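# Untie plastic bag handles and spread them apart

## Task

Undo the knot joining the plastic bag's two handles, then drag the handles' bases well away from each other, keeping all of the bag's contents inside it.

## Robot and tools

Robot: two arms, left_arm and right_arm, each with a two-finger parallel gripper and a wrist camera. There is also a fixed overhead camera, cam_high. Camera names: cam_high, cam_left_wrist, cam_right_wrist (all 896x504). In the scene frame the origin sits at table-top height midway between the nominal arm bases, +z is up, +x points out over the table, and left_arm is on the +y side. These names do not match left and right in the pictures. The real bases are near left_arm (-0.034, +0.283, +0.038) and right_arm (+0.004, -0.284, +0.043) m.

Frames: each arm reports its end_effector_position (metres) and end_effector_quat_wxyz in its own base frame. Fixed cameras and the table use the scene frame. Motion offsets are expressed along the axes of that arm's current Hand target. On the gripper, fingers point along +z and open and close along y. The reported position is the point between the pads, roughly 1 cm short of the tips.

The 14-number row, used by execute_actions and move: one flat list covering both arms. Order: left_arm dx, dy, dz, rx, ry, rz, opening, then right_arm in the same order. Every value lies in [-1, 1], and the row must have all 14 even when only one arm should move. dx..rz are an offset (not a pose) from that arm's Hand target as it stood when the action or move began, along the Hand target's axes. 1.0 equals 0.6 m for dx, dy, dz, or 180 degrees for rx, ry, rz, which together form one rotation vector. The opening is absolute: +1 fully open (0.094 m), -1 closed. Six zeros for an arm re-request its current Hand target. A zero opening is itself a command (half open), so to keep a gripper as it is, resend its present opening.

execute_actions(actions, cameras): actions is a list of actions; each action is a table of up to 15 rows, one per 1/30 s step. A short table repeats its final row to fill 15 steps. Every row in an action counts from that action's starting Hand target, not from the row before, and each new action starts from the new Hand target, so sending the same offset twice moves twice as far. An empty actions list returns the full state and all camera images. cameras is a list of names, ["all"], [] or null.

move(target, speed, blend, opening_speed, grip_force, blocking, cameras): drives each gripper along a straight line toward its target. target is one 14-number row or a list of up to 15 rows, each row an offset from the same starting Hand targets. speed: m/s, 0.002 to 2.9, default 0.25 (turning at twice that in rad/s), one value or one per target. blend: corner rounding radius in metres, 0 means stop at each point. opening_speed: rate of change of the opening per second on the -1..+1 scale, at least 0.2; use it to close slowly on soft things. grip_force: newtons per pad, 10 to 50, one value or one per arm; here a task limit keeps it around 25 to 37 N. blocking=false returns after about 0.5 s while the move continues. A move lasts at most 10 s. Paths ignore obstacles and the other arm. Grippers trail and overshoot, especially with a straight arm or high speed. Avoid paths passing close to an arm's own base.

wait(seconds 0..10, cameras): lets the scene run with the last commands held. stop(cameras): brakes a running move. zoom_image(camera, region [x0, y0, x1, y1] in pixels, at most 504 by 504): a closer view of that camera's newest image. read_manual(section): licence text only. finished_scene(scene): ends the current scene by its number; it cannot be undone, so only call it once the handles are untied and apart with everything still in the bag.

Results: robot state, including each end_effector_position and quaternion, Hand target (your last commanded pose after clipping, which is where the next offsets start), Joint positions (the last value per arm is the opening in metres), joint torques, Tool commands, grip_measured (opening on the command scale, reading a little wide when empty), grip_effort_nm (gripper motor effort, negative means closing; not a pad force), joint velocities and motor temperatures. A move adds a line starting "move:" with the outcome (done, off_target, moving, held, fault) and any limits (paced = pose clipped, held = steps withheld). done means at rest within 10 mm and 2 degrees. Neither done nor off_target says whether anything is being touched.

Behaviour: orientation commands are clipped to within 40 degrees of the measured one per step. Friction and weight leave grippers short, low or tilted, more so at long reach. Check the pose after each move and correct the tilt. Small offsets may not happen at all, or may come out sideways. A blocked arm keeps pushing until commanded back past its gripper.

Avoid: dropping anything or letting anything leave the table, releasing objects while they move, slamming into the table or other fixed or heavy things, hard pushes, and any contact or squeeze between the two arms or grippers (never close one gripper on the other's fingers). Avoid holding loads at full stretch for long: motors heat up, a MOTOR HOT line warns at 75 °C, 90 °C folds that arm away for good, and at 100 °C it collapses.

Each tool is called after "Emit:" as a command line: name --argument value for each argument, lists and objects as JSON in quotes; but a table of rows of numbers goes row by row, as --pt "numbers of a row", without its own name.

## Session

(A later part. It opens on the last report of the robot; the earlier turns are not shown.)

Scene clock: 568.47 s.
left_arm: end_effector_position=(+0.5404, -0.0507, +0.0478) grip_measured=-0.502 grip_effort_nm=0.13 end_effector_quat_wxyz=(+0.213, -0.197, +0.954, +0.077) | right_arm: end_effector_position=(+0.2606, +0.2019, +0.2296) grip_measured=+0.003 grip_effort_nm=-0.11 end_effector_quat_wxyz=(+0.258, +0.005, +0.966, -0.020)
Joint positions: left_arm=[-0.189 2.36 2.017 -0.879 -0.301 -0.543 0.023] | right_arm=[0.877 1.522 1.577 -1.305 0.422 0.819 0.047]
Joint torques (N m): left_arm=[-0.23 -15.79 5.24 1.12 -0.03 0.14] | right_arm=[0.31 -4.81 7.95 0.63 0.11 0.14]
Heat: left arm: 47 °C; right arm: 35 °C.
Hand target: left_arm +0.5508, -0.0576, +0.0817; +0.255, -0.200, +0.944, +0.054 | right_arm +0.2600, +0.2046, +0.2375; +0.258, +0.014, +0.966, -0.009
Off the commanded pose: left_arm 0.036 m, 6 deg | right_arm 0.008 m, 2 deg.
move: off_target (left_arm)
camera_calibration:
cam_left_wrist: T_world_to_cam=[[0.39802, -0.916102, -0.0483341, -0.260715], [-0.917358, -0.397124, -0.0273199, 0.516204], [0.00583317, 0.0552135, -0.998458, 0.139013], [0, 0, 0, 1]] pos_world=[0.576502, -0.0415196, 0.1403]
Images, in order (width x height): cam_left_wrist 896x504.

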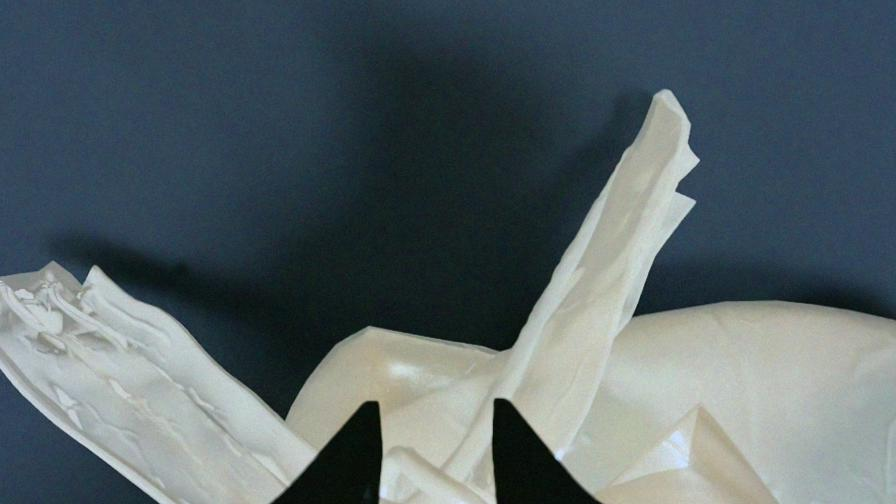

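Emit:
move --target '[-0.0168,0,-0.0288,0,0,0,-0.5,0,0,0,0,0,0,0]' --speed 0.1 --cameras '["cam_left_wrist"]'

Emit:
zoom_image --camera "cam_left_wrist" --region '[260, 220, 600, 504]'

Scene clock: 580.40 s.
left_arm: end_effector_position=(+0.5444, -0.0514, +0.0560) grip_measured=-0.502 grip_effort_nm=0.13 end_effector_quat_wxyz=(+0.220, -0.198, +0.952, +0.074) | right_arm: end_effector_position=(+0.2606, +0.2019, +0.2296) grip_measured=+0.003 grip_effort_nm=-0.11 end_effector_quat_wxyz=(+0.258, +0.005, +0.966, -0.020)
Joint positions: left_arm=[-0.189 2.36 2.044 -0.891 -0.301 -0.543 0.023] | right_arm=[0.877 1.522 1.577 -1.305 0.422 0.819 0.047]
Joint torques (N m): left_arm=[-0.2 -16.06 8.75 0.61 -0.03 0.15] | right_arm=[0.23 -4.82 7.79 0.65 0.1 0.09]
Heat: left arm: 50 °C; right arm: 36 °C.
Hand target: left_arm +0.5508, -0.0576, +0.1017; +0.255, -0.200, +0.944, +0.054 | right_arm +0.2600, +0.2046, +0.2375; +0.258, +0.014, +0.966, -0.009
Off the commanded pose: left_arm 0.047 m, 5 deg | right_arm 0.008 m, 2 deg.
move: off_target (left_arm)
camera_calibration:
cam_left_wrist: T_world_to_cam=[[0.398689, -0.916227, -0.0396907, -0.263454], [-0.916849, -0.39723, -0.0399487, 0.52019], [0.0208357, 0.0523175, -0.998413, 0.138882], [0, 0, 0, 1]] pos_world=[0.579078, -0.0420149, 0.148986]
Images, in order (width x height): cam_left_wrist 896x504.

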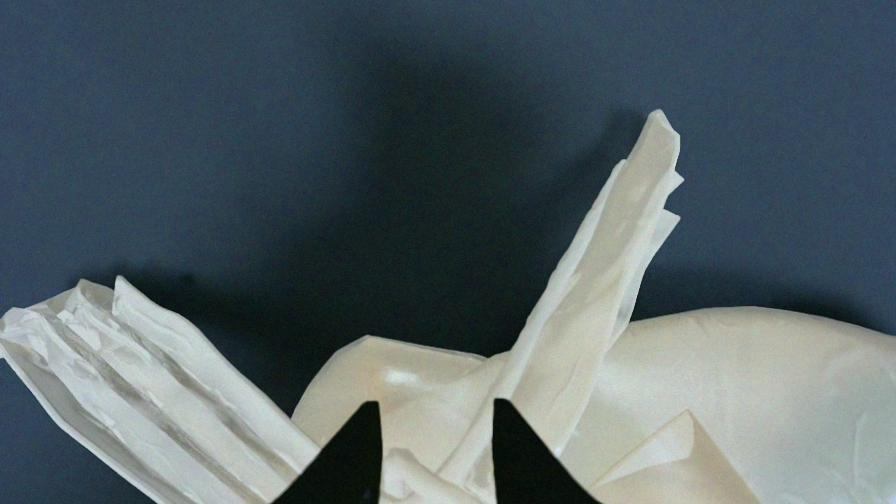

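Scaled by 1.482 from the camera's 896x504 image, which has a finer 1280x720 frame.

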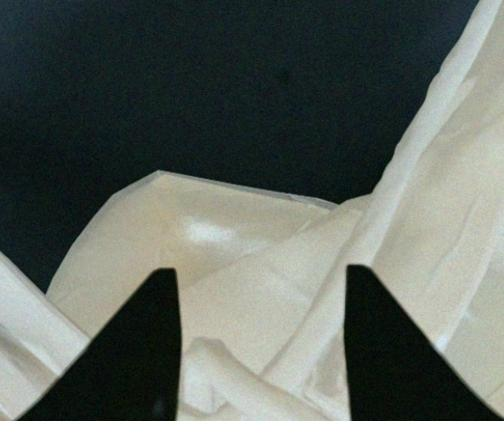

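Emit:
move --target '[0,0,0.02,0,0,0,-1,0,0,0,0,0,0,0]' --opening_speed 0.6 --speed 0.05 --cameras '["cam_left_wrist"]'

Emit:
zoom_image --camera "cam_left_wrist" --region '[260, 220, 600, 504]'

Scene clock: 589.20 s.
left_arm: end_effector_position=(+0.5441, -0.0514, +0.0559) grip_measured=-0.994 grip_effort_nm=-0.31 end_effector_quat_wxyz=(+0.219, -0.198, +0.953, +0.074) | right_arm: end_effector_position=(+0.2606, +0.2019, +0.2296) grip_measured=+0.003 grip_effort_nm=-0.11 end_effector_quat_wxyz=(+0.258, +0.005, +0.966, -0.020)
Joint positions: left_arm=[-0.189 2.36 2.044 -0.893 -0.301 -0.543 0] | right_arm=[0.877 1.522 1.577 -1.305 0.422 0.819 0.047]
Joint torques (N m): left_arm=[0.32 -14.24 8.84 0.84 0 0.21] | right_arm=[0.13 -4.75 7.94 0.63 0.11 0.2]
Heat: left arm: 51 °C; right arm: 36 °C.
Hand target: left_arm +0.5563, -0.0551, +0.0914; +0.255, -0.200, +0.944, +0.054 | right_arm +0.2600, +0.2046, +0.2375; +0.258, +0.014, +0.966, -0.009
Off the commanded pose: left_arm 0.038 m, 5 deg | right_arm 0.008 m, 2 deg.
move: off_target (left_arm)
camera_calibration:
cam_left_wrist: T_world_to_cam=[[0.398655, -0.916204, -0.0405642, -0.263233], [-0.916897, -0.397243, -0.0386917, 0.519841], [0.0193356, 0.0526179, -0.998428, 0.139571], [0, 0, 0, 1]] pos_world=[0.578881, -0.0420154, 0.148788]
Images, in order (width x height): cam_left_wrist 896x504.

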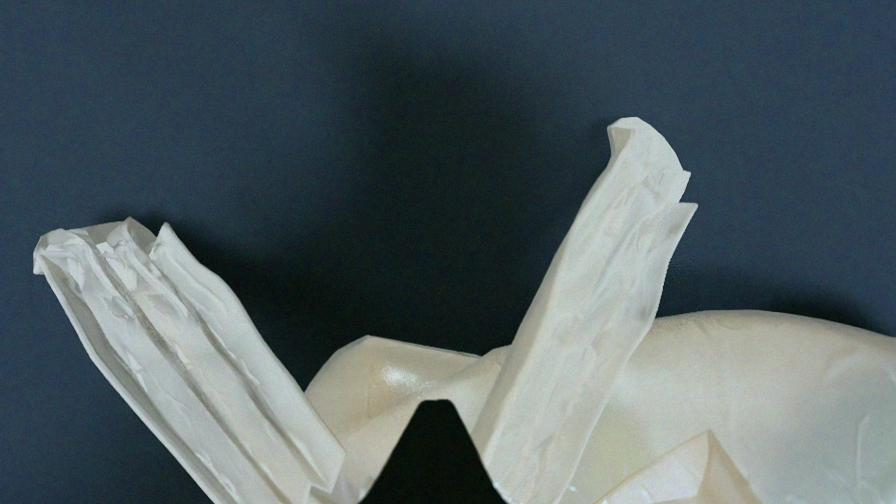

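Scaled by 1.482 from the camera's 896x504 image, which has a finer 1280x720 frame.

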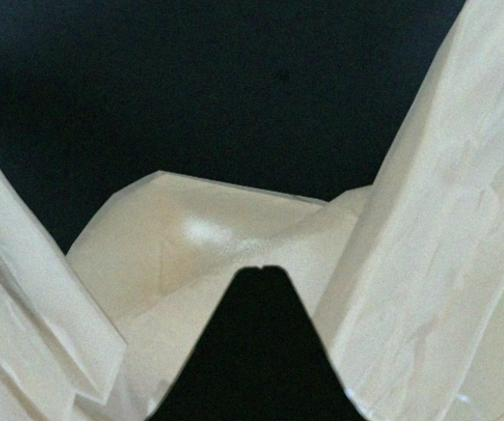

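Emit:
move --target '[-0.0755,-0.01,-0.13,0,0,0,-0.5,0,0,0,0,0,0,0]' --speed 0.15 --cameras '["cam_left_wrist","cam_high"]'

Emit:
zoom_image --camera "cam_left_wrist" --region '[300, 220, 600, 504]'

Scene clock: 601.23 s.
left_arm: end_effector_position=(+0.5596, -0.0543, +0.1753) grip_measured=-0.502 grip_effort_nm=0.13 end_effector_quat_wxyz=(+0.260, -0.203, +0.942, +0.057) | right_arm: end_effector_position=(+0.2606, +0.2019, +0.2296) grip_measured=+0.003 grip_effort_nm=-0.11 end_effector_quat_wxyz=(+0.258, +0.005, +0.966, -0.020)
Joint positions: left_arm=[-0.189 2.538 2.83 -1.41 -0.301 -0.543 0.023] | right_arm=[0.877 1.522 1.577 -1.305 0.422 0.819 0.047]
Joint torques (N m): left_arm=[-0.46 -10.77 7.98 0.74 -0.04 0.17] | right_arm=[0.05 -4.89 7.95 0.58 0.09 0.14]
Heat: left arm: 52 °C; right arm: 36 °C.
Hand target: left_arm +0.5586, -0.0607, +0.1816; +0.255, -0.200, +0.944, +0.054 | right_arm +0.2600, +0.2046, +0.2375; +0.258, +0.014, +0.966, -0.009
Off the commanded pose: left_arm 0.009 m, 1 deg | right_arm 0.008 m, 2 deg.
elbow stopped short (left arm): the move would have taken joint 3 (elbow) straighter than the controller allows.
move: done
camera_calibration:
cam_left_wrist: T_world_to_cam=[[0.399995, -0.916457, 0.0104964, -0.277021], [-0.910142, -0.398535, -0.113188, 0.546742], [0.107915, 0.0357215, -0.993518, 0.207351], [0, 0, 0, 1]] pos_world=[0.586043, -0.0433893, 0.270799]
Images, in order (width x height): cam_high 896x504, cam_left_wrist 896x504.

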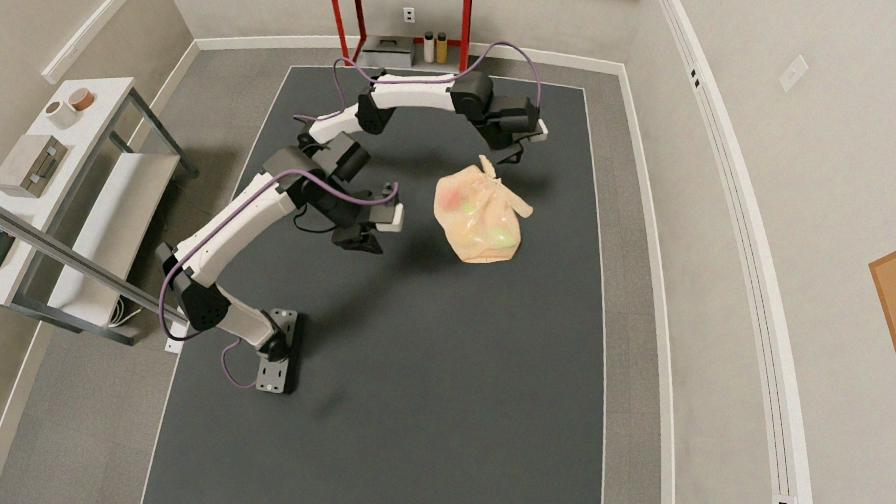

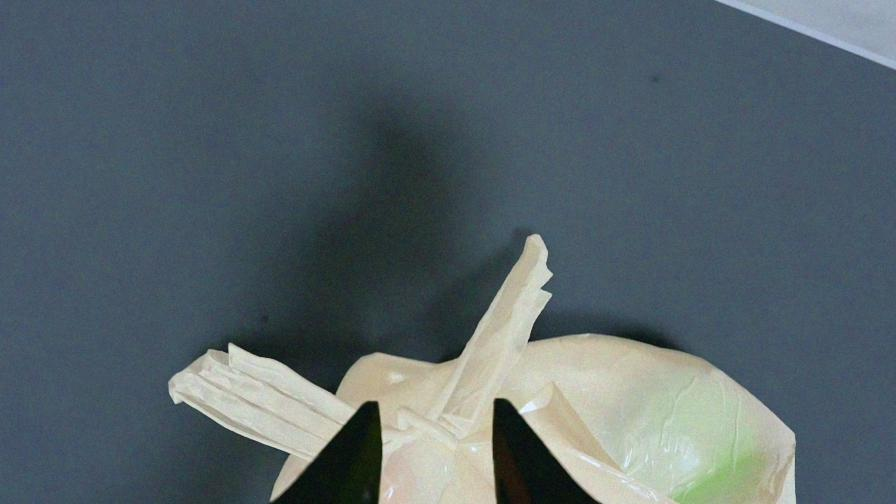

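Scaled by 1.680 from the camera's 896x504 image, which has a finer 1280x720 frame.

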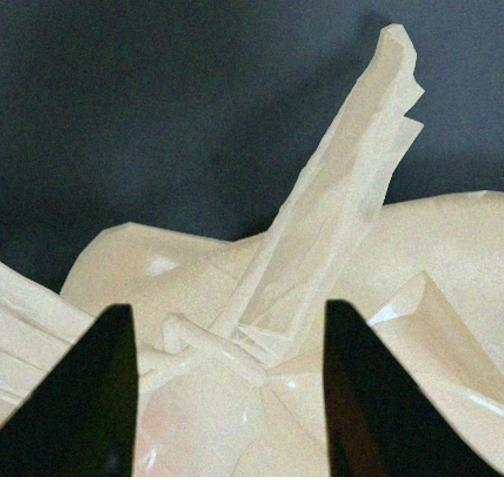

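Emit:
move --target '[0.1328,0.0293,0.0477,0,0,0,-0.4,0,0,0,0,0,0,0]' --speed 0.15 --cameras '["cam_left_wrist"]'

Emit:
zoom_image --camera "cam_left_wrist" --region '[300, 220, 600, 504]'

Scene clock: 621.60 s.
left_arm: end_effector_position=(+0.4938, -0.0635, +0.0900) grip_measured=-0.402 grip_effort_nm=0.13 end_effector_quat_wxyz=(+0.215, -0.198, +0.954, +0.068) | right_arm: end_effector_position=(+0.2606, +0.2019, +0.2296) grip_measured=+0.003 grip_effort_nm=-0.11 end_effector_quat_wxyz=(+0.258, +0.005, +0.966, -0.020)
Joint positions: left_arm=[-0.232 2.139 1.819 -0.904 -0.301 -0.587 0.028] | right_arm=[0.877 1.522 1.577 -1.305 0.422 0.819 0.047]
Joint torques (N m): left_arm=[-0.24 -13.7 5.2 1.13 -0.23 0.17] | right_arm=[0.13 -4.85 7.95 0.63 0.07 0.13]
Heat: left arm: 53 °C; right arm: 36 °C.
Hand target: left_arm +0.5018, -0.0667, +0.1167; +0.255, -0.200, +0.944, +0.054 | right_arm +0.2600, +0.2046, +0.2375; +0.258, +0.014, +0.966, -0.009
Off the commanded pose: left_arm 0.028 m, 5 deg | right_arm 0.008 m, 2 deg.
move: off_target (left_arm)
camera_calibration:
cam_left_wrist: T_world_to_cam=[[0.395664, -0.917912, -0.0297816, -0.252494], [-0.918284, -0.394902, -0.0284168, 0.47025], [0.0143233, 0.0385915, -0.999152, 0.176883], [0, 0, 0, 1]] pos_world=[0.529192, -0.0528911, 0.182576]
Images, in order (width x height): cam_left_wrist 896x504.

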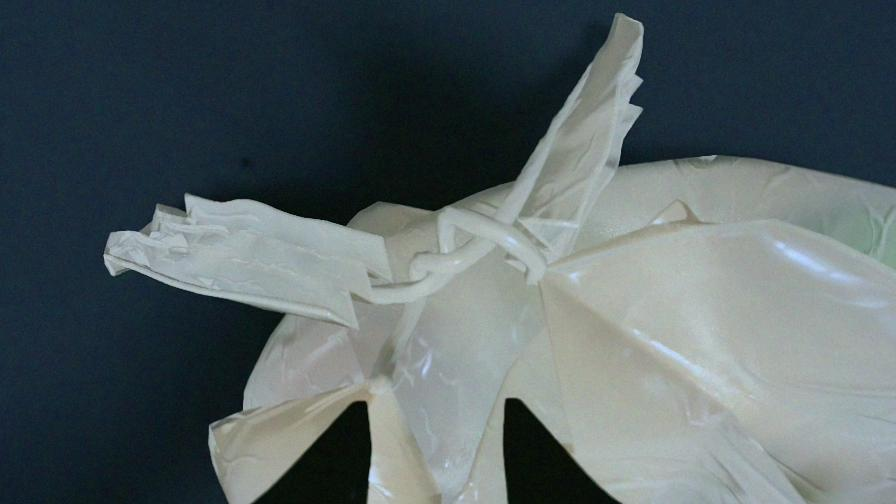

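Scaled by 1.680 from the camera's 896x504 image, which has a finer 1280x720 frame.

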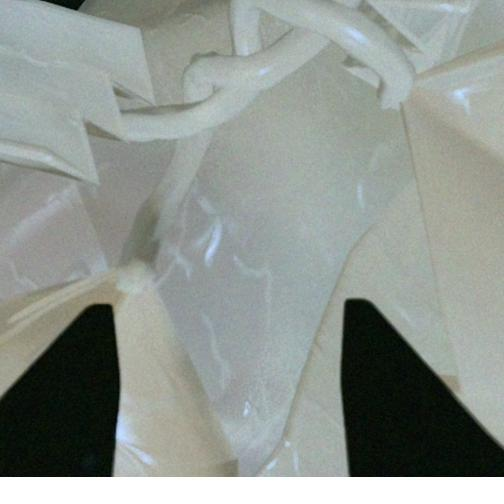

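Emit:
move --pt "-0.0762 0 0.0253 0 0 0 -0.5 0 0 0 0 0 0 0" --pt "-0.037 0 0.0923 0 0 0 -0.5 0 0 0 0 0 0 0" --speed 0.12 --cameras '["cam_left_wrist"]'

Emit:
zoom_image --camera "cam_left_wrist" --region '[300, 220, 600, 504]'

Scene clock: 668.93 s.
left_arm: end_effector_position=(+0.5365, -0.0457, +0.0784) grip_measured=-0.498 grip_effort_nm=-0.12 end_effector_quat_wxyz=(+0.241, -0.200, +0.948, +0.065) | right_arm: end_effector_position=(+0.2606, +0.2019, +0.2296) grip_measured=+0.003 grip_effort_nm=-0.11 end_effector_quat_wxyz=(+0.258, +0.005, +0.966, -0.020)
Joint positions: left_arm=[-0.18 2.26 1.946 -0.844 -0.297 -0.534 0.024] | right_arm=[0.877 1.522 1.577 -1.305 0.422 0.819 0.047]
Joint torques (N m): left_arm=[-0.05 -10.37 5.52 1.24 0.01 0.22] | right_arm=[0.1 -4.89 7.88 0.61 0.11 0.15]
Motor temperatures (°C): left_arm=[21 58 35 23 19 17 19] | right_arm=[18 24 36 24 20 17 20]
Heat: left arm: 58 °C; right arm: 36 °C.
Hand target: left_arm +0.5448, -0.0476, +0.0801; +0.255, -0.200, +0.944, +0.054 | right_arm +0.2600, +0.2046, +0.2375; +0.258, +0.014, +0.966, -0.009
Off the commanded pose: left_arm 0.009 m, 2 deg | right_arm 0.008 m, 2 deg.
move: done
camera_calibration:
cam_left_wrist: T_world_to_cam=[[0.399287, -0.916735, -0.0129344, -0.256577], [-0.914431, -0.397185, -0.0778453, 0.517785], [0.0662261, 0.0429102, -0.996882, 0.136178], [0, 0, 0, 1]] pos_world=[0.566908, -0.0353997, 0.172742]
Images, in order (width x height): cam_left_wrist 896x504.

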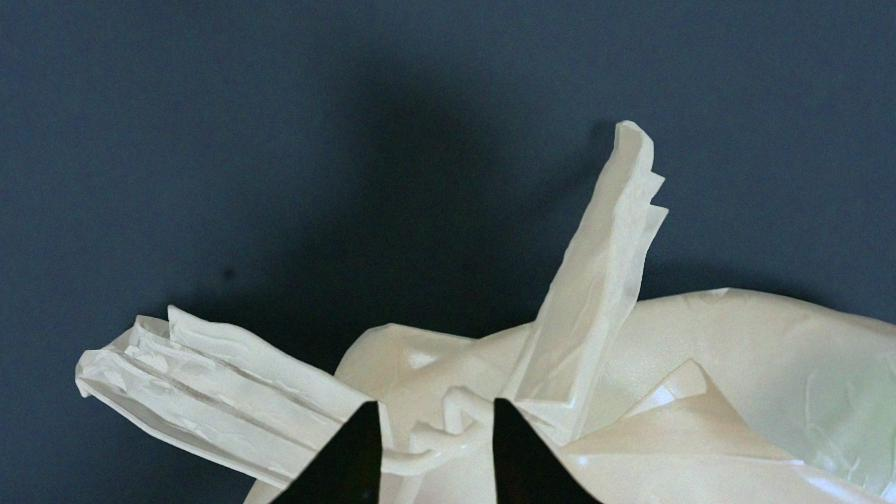

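Scaled by 1.680 from the camera's 896x504 image, which has a finer 1280x720 frame.

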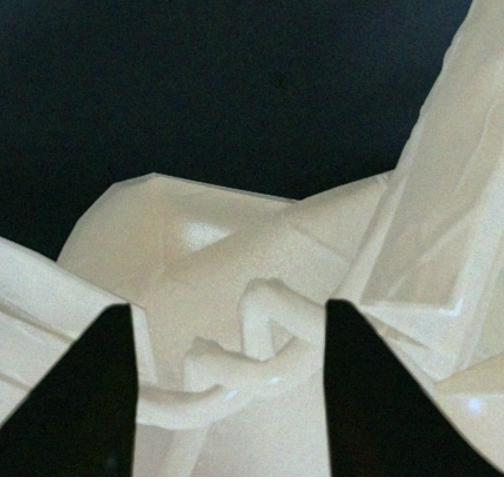

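Emit:
move --pt "-0.0042 0.001 0.0225 0 0 0 -0.5 0 0 0 0 0 0 0" --pt "-0.0042 0.001 0.0225 0 0 0 -1 0 0 0 0 0 0 0" --speed 0.06 --opening_speed 0.6 --cameras '["cam_left_wrist"]'

Emit:
zoom_image --camera "cam_left_wrist" --region '[300, 220, 600, 504]'

Scene clock: 684.40 s.
left_arm: end_effector_position=(+0.5399, -0.0445, +0.0627) grip_measured=-0.994 grip_effort_nm=-0.31 end_effector_quat_wxyz=(+0.234, -0.196, +0.950, +0.067) | right_arm: end_effector_position=(+0.2606, +0.2019, +0.2296) grip_measured=+0.003 grip_effort_nm=-0.11 end_effector_quat_wxyz=(+0.258, +0.005, +0.966, -0.020)
Joint positions: left_arm=[-0.175 2.294 1.946 -0.822 -0.292 -0.523 0] | right_arm=[0.877 1.522 1.577 -1.305 0.422 0.819 0.047]
Joint torques (N m): left_arm=[0.68 -10.33 6.95 1.22 0.02 0.23] | right_arm=[0.03 -4.81 7.87 0.63 0.1 0.17]
Motor temperatures (°C): left_arm=[21 56 35 23 19 17 19] | right_arm=[18 24 36 24 20 17 20]
Heat: left arm: 56 °C; right arm: 36 °C.
Hand target: left_arm +0.5527, -0.0434, +0.0697; +0.255, -0.200, +0.944, +0.054 | right_arm +0.2600, +0.2046, +0.2375; +0.258, +0.014, +0.966, -0.009
Off the commanded pose: left_arm 0.015 m, 3 deg | right_arm 0.008 m, 2 deg.
move: off_target (left_arm); target 2's new opening was sent with left_arm's hand 0.015 m and 3 deg from that target
camera_calibration:
cam_left_wrist: T_world_to_cam=[[0.392902, -0.919334, -0.0212807, -0.253242], [-0.918142, -0.390888, -0.0649669, 0.521644], [0.0514079, 0.0450644, -0.99766, 0.128456], [0, 0, 0, 1]] pos_world=[0.571839, -0.0346985, 0.156656]
Images, in order (width x height): cam_left_wrist 896x504.

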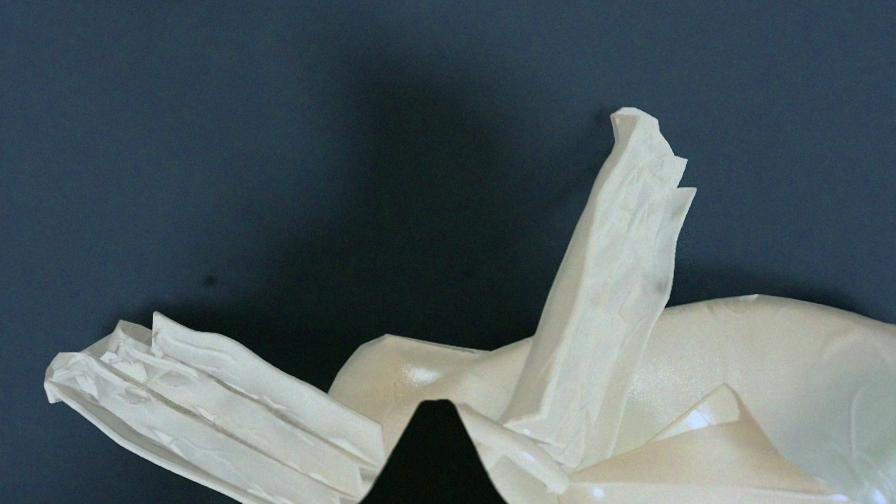

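Scaled by 1.680 from the camera's 896x504 image, which has a finer 1280x720 frame.

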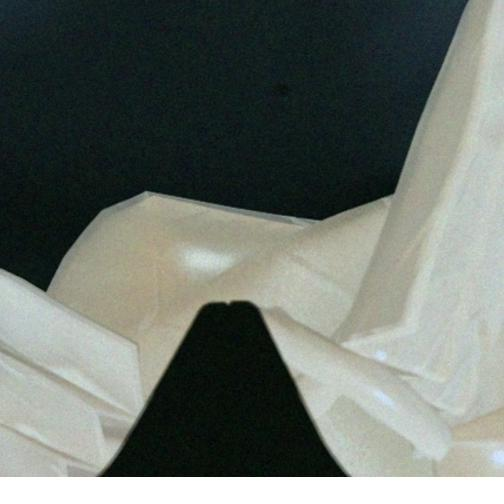

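Emit:
move --pt "0 0 -0.05 0 0 0 -1 0 0 0 0 0 0 0" --pt "0 0 -0.05 0 0 0 -0.5 0 0 0 0 0 0 0" --speed 0.1 --cameras '["cam_left_wrist"]'

Emit:
zoom_image --camera "cam_left_wrist" --region '[300, 220, 600, 504]'

Scene clock: 699.03 s.
left_arm: end_effector_position=(+0.5394, -0.0419, +0.0624) grip_measured=-0.502 grip_effort_nm=0.12 end_effector_quat_wxyz=(+0.232, -0.198, +0.950, +0.068) | right_arm: end_effector_position=(+0.2606, +0.2019, +0.2296) grip_measured=+0.003 grip_effort_nm=-0.12 end_effector_quat_wxyz=(+0.258, +0.005, +0.966, -0.020)
Joint positions: left_arm=[-0.17 2.294 1.946 -0.825 -0.292 -0.523 0.023] | right_arm=[0.877 1.522 1.577 -1.305 0.422 0.819 0.047]
Joint torques (N m): left_arm=[-0.65 -15.34 6.49 0.68 -0.06 0.06] | right_arm=[0.1 -4.74 7.92 0.65 0.06 0.14]
Heat: left arm: 54 °C; right arm: 36 °C.
Hand target: left_arm +0.5389, -0.0495, +0.0956; +0.255, -0.200, +0.944, +0.054 | right_arm +0.2600, +0.2046, +0.2375; +0.258, +0.014, +0.966, -0.009
Off the commanded pose: left_arm 0.034 m, 3 deg | right_arm 0.008 m, 2 deg.
move: off_target (left_arm); target 2's new opening was sent with left_arm's hand 0.034 m and 3 deg from that target
camera_calibration:
cam_left_wrist: T_world_to_cam=[[0.39706, -0.917503, -0.0230535, -0.252695], [-0.91653, -0.395071, -0.0623794, 0.520936], [0.0481255, 0.0458976, -0.997786, 0.129877], [0, 0, 0, 1]] pos_world=[0.571539, -0.032003, 0.156259]
Images, in order (width x height): cam_left_wrist 896x504.

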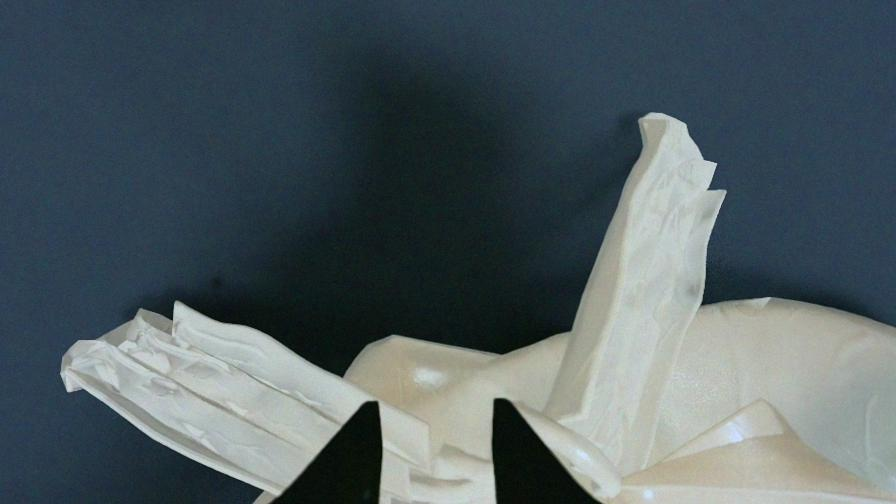

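Scaled by 1.680 from the camera's 896x504 image, which has a finer 1280x720 frame.

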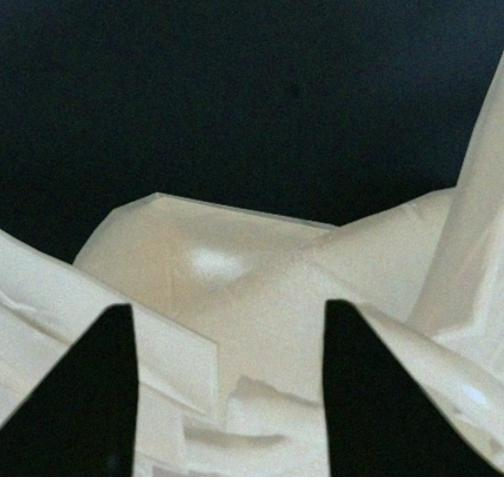

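Emit:
move --pt "0.02 0 -0.08 0 0 0 -0.4 0 0 0 0 0 0 0" --speed 0.15 --cameras '["cam_left_wrist"]'

Emit:
zoom_image --camera "cam_left_wrist" --region '[300, 220, 600, 504]'

Scene clock: 707.03 s.
left_arm: end_effector_position=(+0.5128, -0.0687, +0.1094) grip_measured=-0.402 grip_effort_nm=0.13 end_effector_quat_wxyz=(+0.241, -0.190, +0.950, +0.053) | right_arm: end_effector_position=(+0.2606, +0.2019, +0.2296) grip_measured=+0.003 grip_effort_nm=-0.11 end_effector_quat_wxyz=(+0.258, +0.005, +0.966, -0.020)
Joint positions: left_arm=[-0.23 2.159 1.906 -0.907 -0.292 -0.564 0.028] | right_arm=[0.877 1.522 1.577 -1.305 0.422 0.819 0.047]
Joint torques (N m): left_arm=[-0.13 -13.72 5.33 0.7 -0.27 0.06] | right_arm=[0.14 -4.79 7.99 0.67 0.08 0.17]
Motor temperatures (°C): left_arm=[21 55 36 23 19 17 19] | right_arm=[18 24 36 24 20 17 20]
Heat: left arm: 55 °C; right arm: 36 °C.
Hand target: left_arm +0.5074, -0.0635, +0.1310; +0.255, -0.200, +0.944, +0.054 | right_arm +0.2600, +0.2046, +0.2375; +0.258, +0.014, +0.966, -0.009
Off the commanded pose: left_arm 0.023 m, 2 deg | right_arm 0.008 m, 2 deg.
move: off_target (left_arm)
camera_calibration:
cam_left_wrist: T_world_to_cam=[[0.375768, -0.926704, 0.00433805, -0.258403], [-0.923988, -0.375017, -0.0748901, 0.495482], [0.0710278, 0.024133, -0.997182, 0.165959], [0, 0, 0, 1]] pos_world=[0.543131, -0.0576537, 0.203719]
Images, in order (width x height): cam_left_wrist 896x504.

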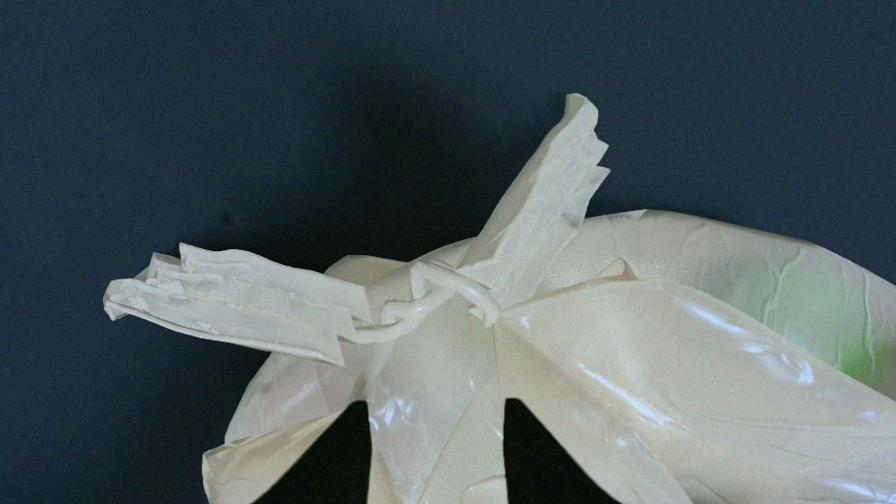

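Scaled by 1.680 from the camera's 896x504 image, which has a finer 1280x720 frame.

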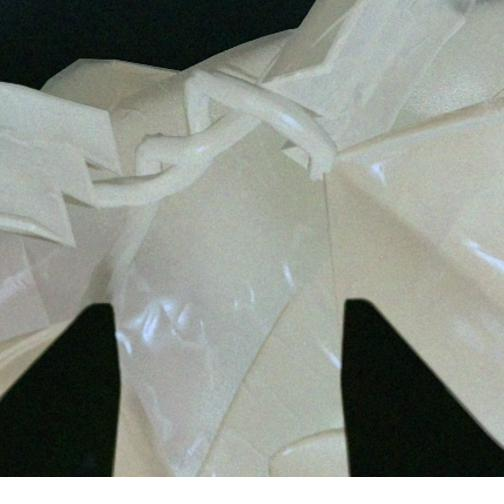

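Emit:
move --target '[-0.0338,0.051,0.012,0.1928,0,0.3312,-0.5,0,0,0,0,0,0,0]' --speed 0.2 --cameras '["cam_left_wrist"]'

Emit:
zoom_image --camera "cam_left_wrist" --region '[300, 220, 600, 504]'

Scene clock: 726.97 s.
left_arm: end_effector_position=(+0.5104, -0.0279, +0.1255) grip_measured=-0.498 grip_effort_nm=-0.13 end_effector_quat_wxyz=(+0.231, +0.366, +0.897, -0.095) | right_arm: end_effector_position=(+0.2606, +0.2019, +0.2296) grip_measured=+0.003 grip_effort_nm=-0.11 end_effector_quat_wxyz=(+0.258, +0.005, +0.966, -0.020)
Joint positions: left_arm=[0.069 2.197 2.037 -1.06 0.371 0.778 0.024] | right_arm=[0.877 1.522 1.577 -1.305 0.422 0.819 0.047]
Joint torques (N m): left_arm=[0.34 -9.44 8.79 0.6 0.51 0.23] | right_arm=[0.14 -4.83 7.92 0.56 0.15 0.11]
Motor temperatures (°C): left_arm=[21 57 36 22 19 17 19] | right_arm=[18 24 37 24 20 17 20]
Heat: left arm: 57 °C; right arm: 37 °C.
Hand target: left_arm +0.5143, -0.0270, +0.1350; +0.241, +0.370, +0.892, -0.099 | right_arm +0.2600, +0.2046, +0.2375; +0.258, +0.014, +0.966, -0.009
Off the commanded pose: left_arm 0.010 m, 1 deg | right_arm 0.008 m, 2 deg.
move: done
camera_calibration:
cam_left_wrist: T_world_to_cam=[[-0.709116, -0.704932, 0.0149944, 0.338803], [-0.703629, 0.706116, -0.0794165, 0.428093], [0.0453955, -0.066866, -0.996729, 0.191713], [0, 0, 0, 1]] pos_world=[0.532766, -0.0506308, 0.220004]
Images, in order (width x height): cam_left_wrist 896x504.

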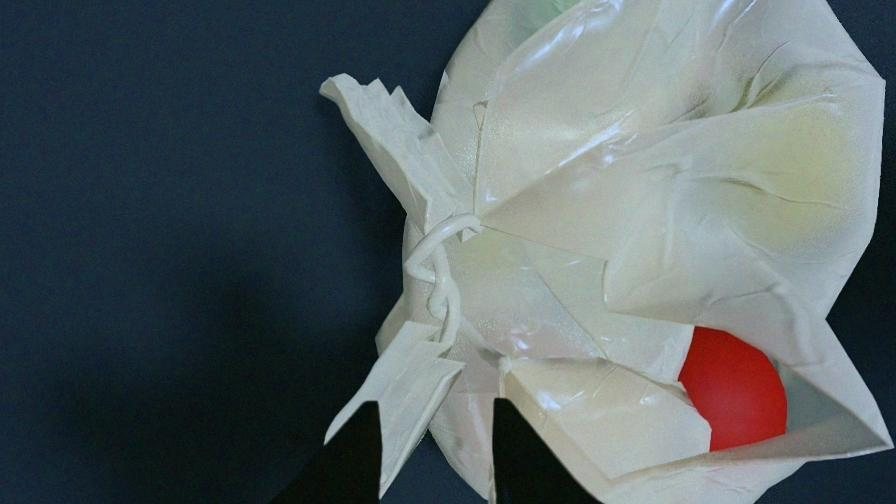

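Scaled by 1.680 from the camera's 896x504 image, which has a finer 1280x720 frame.

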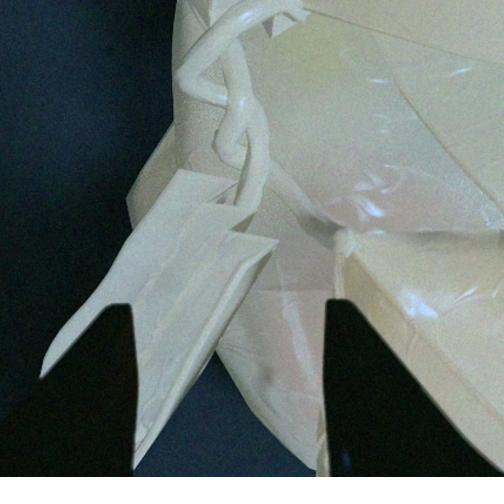

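Emit:
move --pt "0.0322 0.0252 0.0295 0.0894 0 0.1538 -0.2 0 0 0 0 0 0 0" --pt "0.0408 0.0073 0.1027 0.0894 0 0.1538 -0.2 0 0 0 0 0 0 0" --speed 0.12 --cameras '["cam_left_wrist"]'

Emit:
zoom_image --camera "cam_left_wrist" --region '[300, 220, 600, 504]'

Scene clock: 805.33 s.
left_arm: end_effector_position=(+0.5156, -0.0269, +0.0613) grip_measured=-0.202 grip_effort_nm=0.13 end_effector_quat_wxyz=(+0.184, +0.599, +0.761, -0.170) | right_arm: end_effector_position=(+0.2606, +0.2019, +0.2296) grip_measured=+0.003 grip_effort_nm=-0.11 end_effector_quat_wxyz=(+0.258, +0.005, +0.966, -0.020)
Joint positions: left_arm=[0.112 2.707 2.718 -1.557 0.506 1.439 0.037] | right_arm=[0.877 1.522 1.577 -1.305 0.422 0.819 0.047]
Joint torques (N m): left_arm=[0.01 -11.84 6.83 0.43 0.56 0.12] | right_arm=[0.02 -4.83 7.88 0.69 0.1 0.17]
Motor temperatures (°C): left_arm=[21 49 39 21 19 17 19] | right_arm=[18 24 37 24 20 17 20]
Heat: left arm: 49 °C; right arm: 37 °C.
Hand target: left_arm +0.5244, -0.0308, +0.0695; +0.204, +0.602, +0.755, -0.162 | right_arm +0.2600, +0.2046, +0.2375; +0.258, +0.014, +0.966, -0.009
Off the commanded pose: left_arm 0.013 m, 3 deg | right_arm 0.008 m, 2 deg.
move: off_target (left_arm)
camera_calibration:
cam_left_wrist: T_world_to_cam=[[-0.975755, -0.212525, 0.0522938, 0.492699], [-0.216239, 0.973024, -0.080403, 0.181778], [-0.0337955, -0.0897616, -0.99539, 0.167674], [0, 0, 0, 1]] pos_world=[0.525728, -0.0571131, 0.155751]
Images, in order (width x height): cam_left_wrist 896x504.

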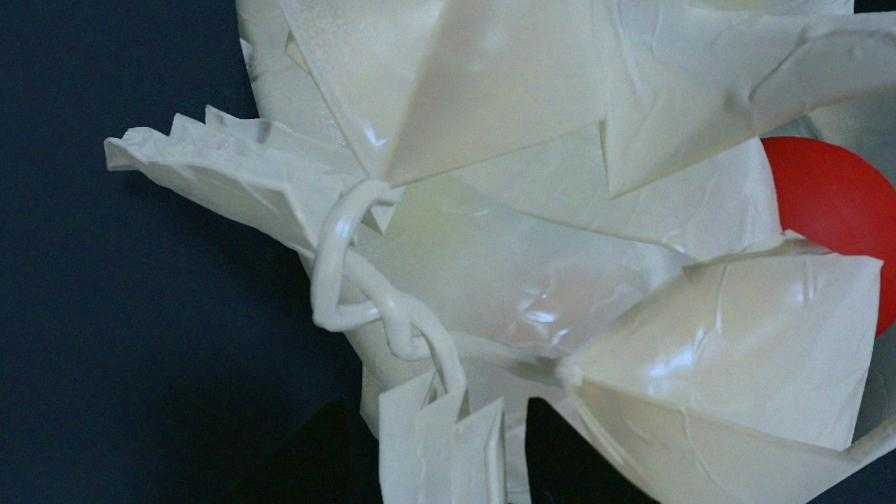

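Scaled by 1.680 from the camera's 896x504 image, which has a finer 1280x720 frame.

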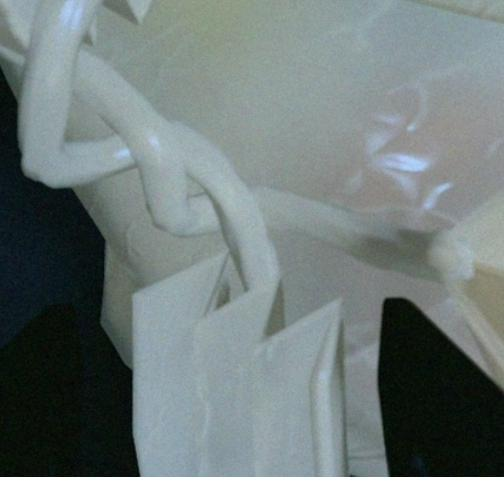

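Emit:
move --target '[0.0,0,0.015,0,0,0,-1,0,0,0,0,0,0,0]' --opening_speed 0.6 --speed 0.08 --cameras '["cam_left_wrist"]'

Scene clock: 817.10 s.
left_arm: end_effector_position=(+0.5192, -0.0265, +0.0519) grip_measured=-0.943 grip_effort_nm=-0.57 end_effector_quat_wxyz=(+0.186, +0.599, +0.761, -0.168) | right_arm: end_effector_position=(+0.2606, +0.2019, +0.2296) grip_measured=+0.003 grip_effort_nm=-0.11 end_effector_quat_wxyz=(+0.258, +0.005, +0.966, -0.020)
Joint positions: left_arm=[0.112 2.707 2.679 -1.513 0.506 1.438 0.003] | right_arm=[0.877 1.522 1.577 -1.305 0.422 0.819 0.047]
Joint torques (N m): left_arm=[-0.69 -13.29 4.57 0.49 0.56 0.06] | right_arm=[0.24 -4.82 7.87 0.64 0.11 0.16]
Heat: left arm: 52 °C; right arm: 37 °C.
Hand target: left_arm +0.5254, -0.0352, +0.0617; +0.204, +0.602, +0.755, -0.162 | right_arm +0.2600, +0.2046, +0.2375; +0.258, +0.014, +0.966, -0.009
Off the commanded pose: left_arm 0.015 m, 2 deg | right_arm 0.008 m, 2 deg.
move: off_target (left_arm)
camera_calibration:
cam_left_wrist: T_world_to_cam=[[-0.975736, -0.213847, 0.0469977, 0.496961], [-0.217102, 0.97278, -0.0810301, 0.181933], [-0.0283904, -0.0892673, -0.995603, 0.155657], [0, 0, 0, 1]] pos_world=[0.52882, -0.0568121, 0.146358]
Images, in order (width x height): cam_left_wrist 896x504.

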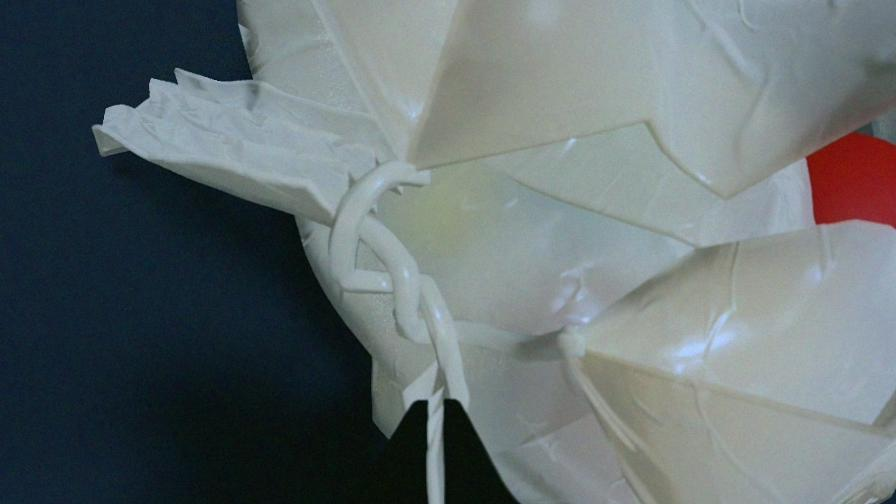

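Emit:
move --target '[-0.211,-0.1505,-0.244,0,0,0,-1,0,0,0,0,0,0,0]' --speed 0.12 --cameras '["all"]'

Emit:
zoom_image --camera "cam_high" --region '[400, 105, 560, 275]'

Scene clock: 841.30 s.
left_arm: end_effector_position=(+0.4560, -0.0850, +0.2298) grip_measured=-0.943 grip_effort_nm=-0.58 end_effector_quat_wxyz=(+0.248, +0.583, +0.763, -0.128) | right_arm: end_effector_position=(+0.2606, +0.2019, +0.2296) grip_measured=+0.003 grip_effort_nm=-0.11 end_effector_quat_wxyz=(+0.258, +0.005, +0.966, -0.020)
Joint positions: left_arm=[-0.002 2.2 2.462 -1.566 0.506 1.235 0.003] | right_arm=[0.877 1.522 1.577 -1.305 0.422 0.819 0.047]
Joint torques (N m): left_arm=[-0.28 -13.09 4.46 0.5 0.56 0.05] | right_arm=[0.02 -4.71 7.82 0.66 0.09 0.18]
Motor temperatures (°C): left_arm=[21 58 36 21 19 17 19] | right_arm=[18 24 37 23 20 17 20]
Heat: left arm: 58 °C; right arm: 37 °C.
Hand target: left_arm +0.4452, -0.0905, +0.2518; +0.204, +0.602, +0.755, -0.162 | right_arm +0.2600, +0.2046, +0.2375; +0.258, +0.014, +0.966, -0.009
Off the commanded pose: left_arm 0.025 m, 7 deg | right_arm 0.008 m, 2 deg.
joint sent to its limit (left arm) — joint 4 (wrist pitch), lower limit. The joint targets are off in position and orientation.
move: off_target (left_arm)
camera_calibration:
cam_left_wrist: T_world_to_cam=[[-0.95823, -0.274178, -0.0813715, 0.430794], [-0.262316, 0.955923, -0.13191, 0.270415], [0.113952, -0.105056, -0.987916, 0.2577], [0, 0, 0, 1]] pos_world=[0.454369, -0.113309, 0.325311]
cam_right_wrist: T_world_to_cam=[[-0.0169976, -0.999614, 0.0219735, 0.201567], [-0.99601, 0.0150026, -0.08797, 0.317137], [0.0876063, -0.0233811, -0.995881, 0.30248], [0, 0, 0, 1]] pos_world=[0.292799, 0.203804, 0.324703]

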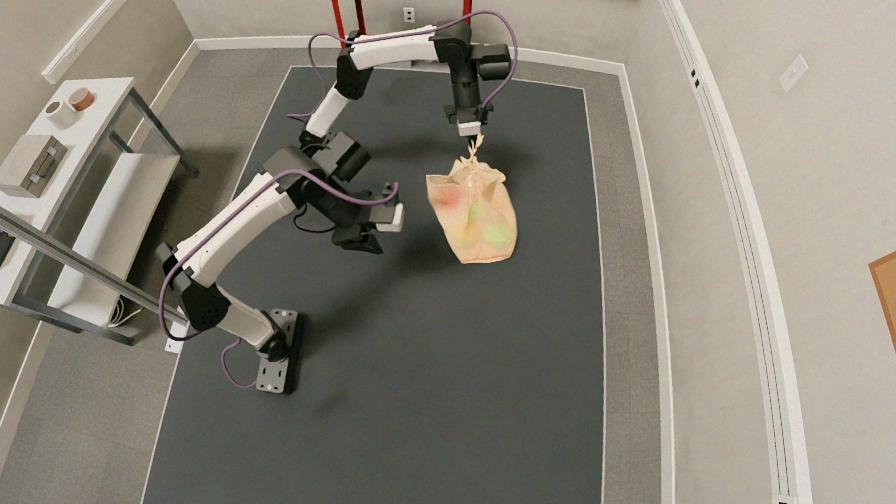

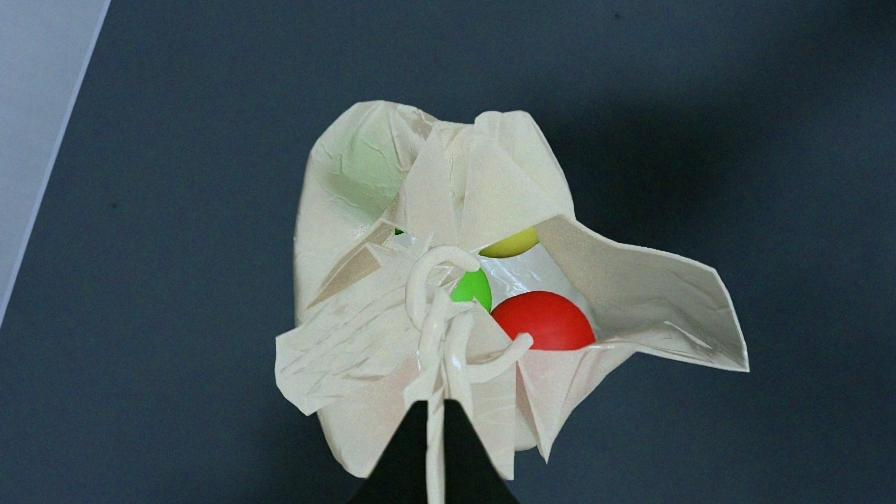

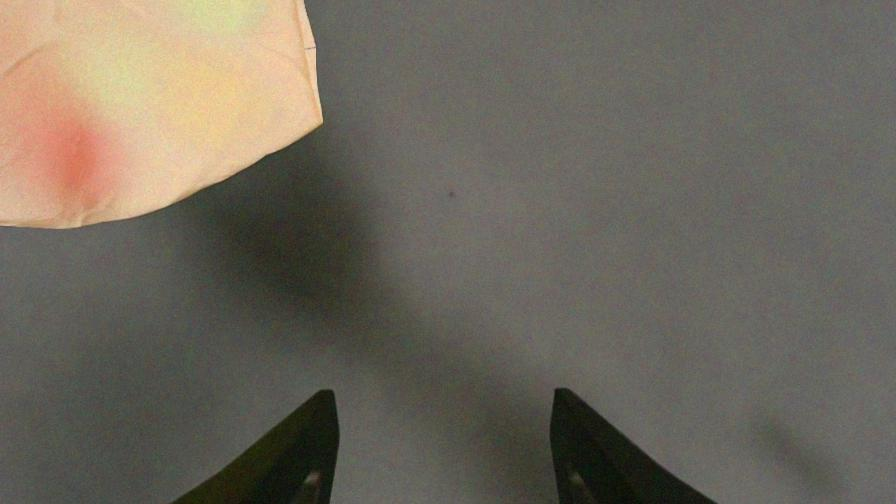

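Scaled by 2.965 from the camera's 896x504 image, which has a finer 1280x720 frame.

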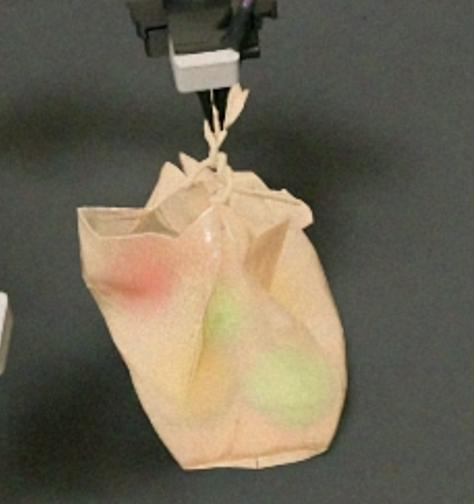

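Emit:
zoom_image --camera "cam_left_wrist" --region '[340, 230, 580, 450]'

Scaled by 2.100 from the camera's 896x504 image, which has a finer 1280x720 frame.

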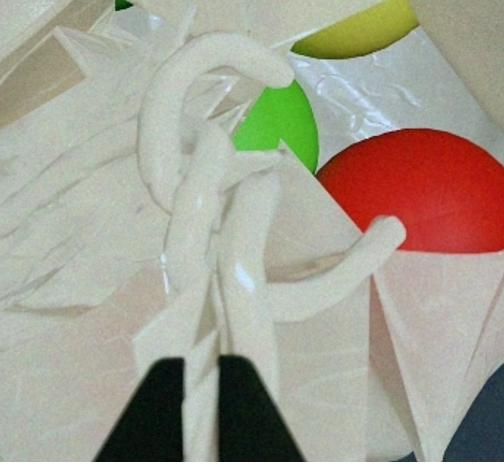

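Emit:
move --pt "0.067 0 0.1153 0 0 0 -1 0 0 0 0 0 0 0" --pt "0.067 0 0.1153 0 0 0 -0.2 0 0 0 0 0 0 0" --pt "-0.01 0 -0.0173 0 0 0 -0.2 0 0 0 0 0 0 0" --speed 0.12 --opening_speed 0.8 --cameras '["cam_left_wrist"]'

Emit:
zoom_image --camera "cam_left_wrist" --region '[300, 220, 600, 504]'

Scene clock: 863.70 s.
left_arm: end_effector_position=(+0.4529, -0.0843, +0.2332) grip_measured=-0.202 grip_effort_nm=0.13 end_effector_quat_wxyz=(+0.249, +0.577, +0.767, -0.128) | right_arm: end_effector_position=(+0.2606, +0.2019, +0.2296) grip_measured=+0.003 grip_effort_nm=-0.11 end_effector_quat_wxyz=(+0.258, +0.005, +0.966, -0.020)
Joint positions: left_arm=[0 2.182 2.445 -1.563 0.506 1.22 0.037] | right_arm=[0.877 1.522 1.577 -1.305 0.422 0.819 0.047]
Joint torques (N m): left_arm=[-0.18 -12.85 7.3 0.46 0.6 0.06] | right_arm=[0.2 -4.81 8.09 0.6 0.07 0.17]
Motor temperatures (°C): left_arm=[21 59 35 21 19 17 19] | right_arm=[18 24 37 23 20 17 20]
Heat: left arm: 59 °C; right arm: 37 °C.
Hand target: left_arm +0.4452, -0.0905, +0.2638; +0.204, +0.602, +0.755, -0.162 | right_arm +0.2600, +0.2046, +0.2375; +0.258, +0.014, +0.966, -0.009
Off the commanded pose: left_arm 0.032 m, 7 deg | right_arm 0.008 m, 2 deg.
joint sent to its limit (left arm) — joint 4 (wrist pitch), lower limit. The joint targets are off in position and orientation.
move: off_target (left_arm); target 2's new opening was sent with left_arm's hand 0.009 m and 3 deg from that target
camera_calibration:
cam_left_wrist: T_world_to_cam=[[-0.954379, -0.28833, -0.0776309, 0.424502], [-0.276529, 0.951542, -0.134535, 0.276077], [0.112659, -0.10693, -0.987863, 0.261988], [0, 0, 0, 1]] pos_world=[0.451964, -0.112288, 0.328905]
Images, in order (width x height): cam_left_wrist 896x504.

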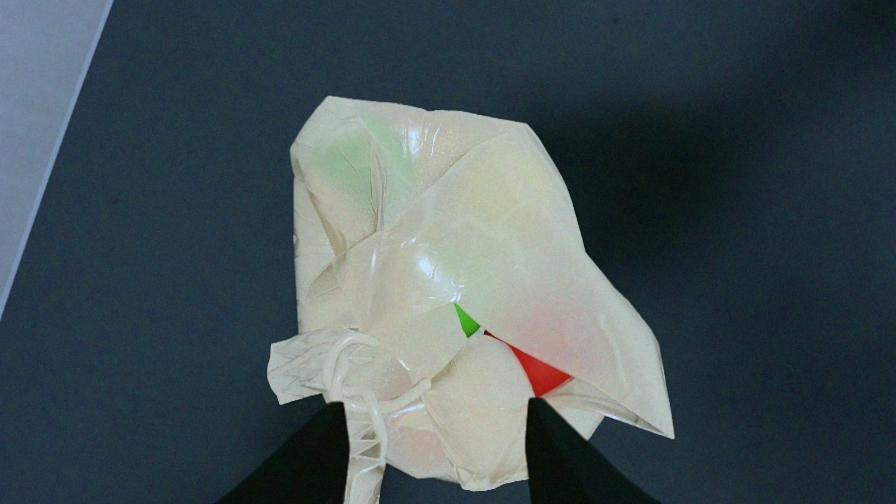

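Scaled by 1.680 from the camera's 896x504 image, which has a finer 1280x720 frame.

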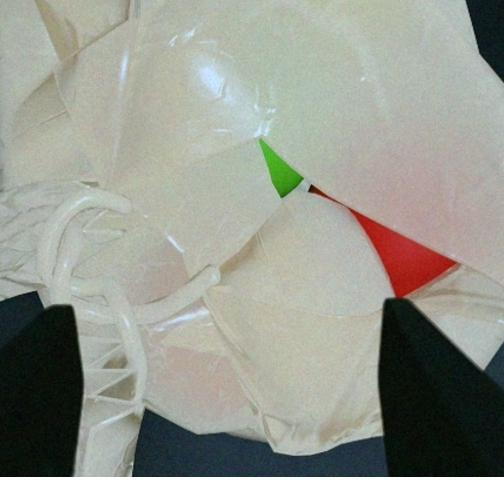

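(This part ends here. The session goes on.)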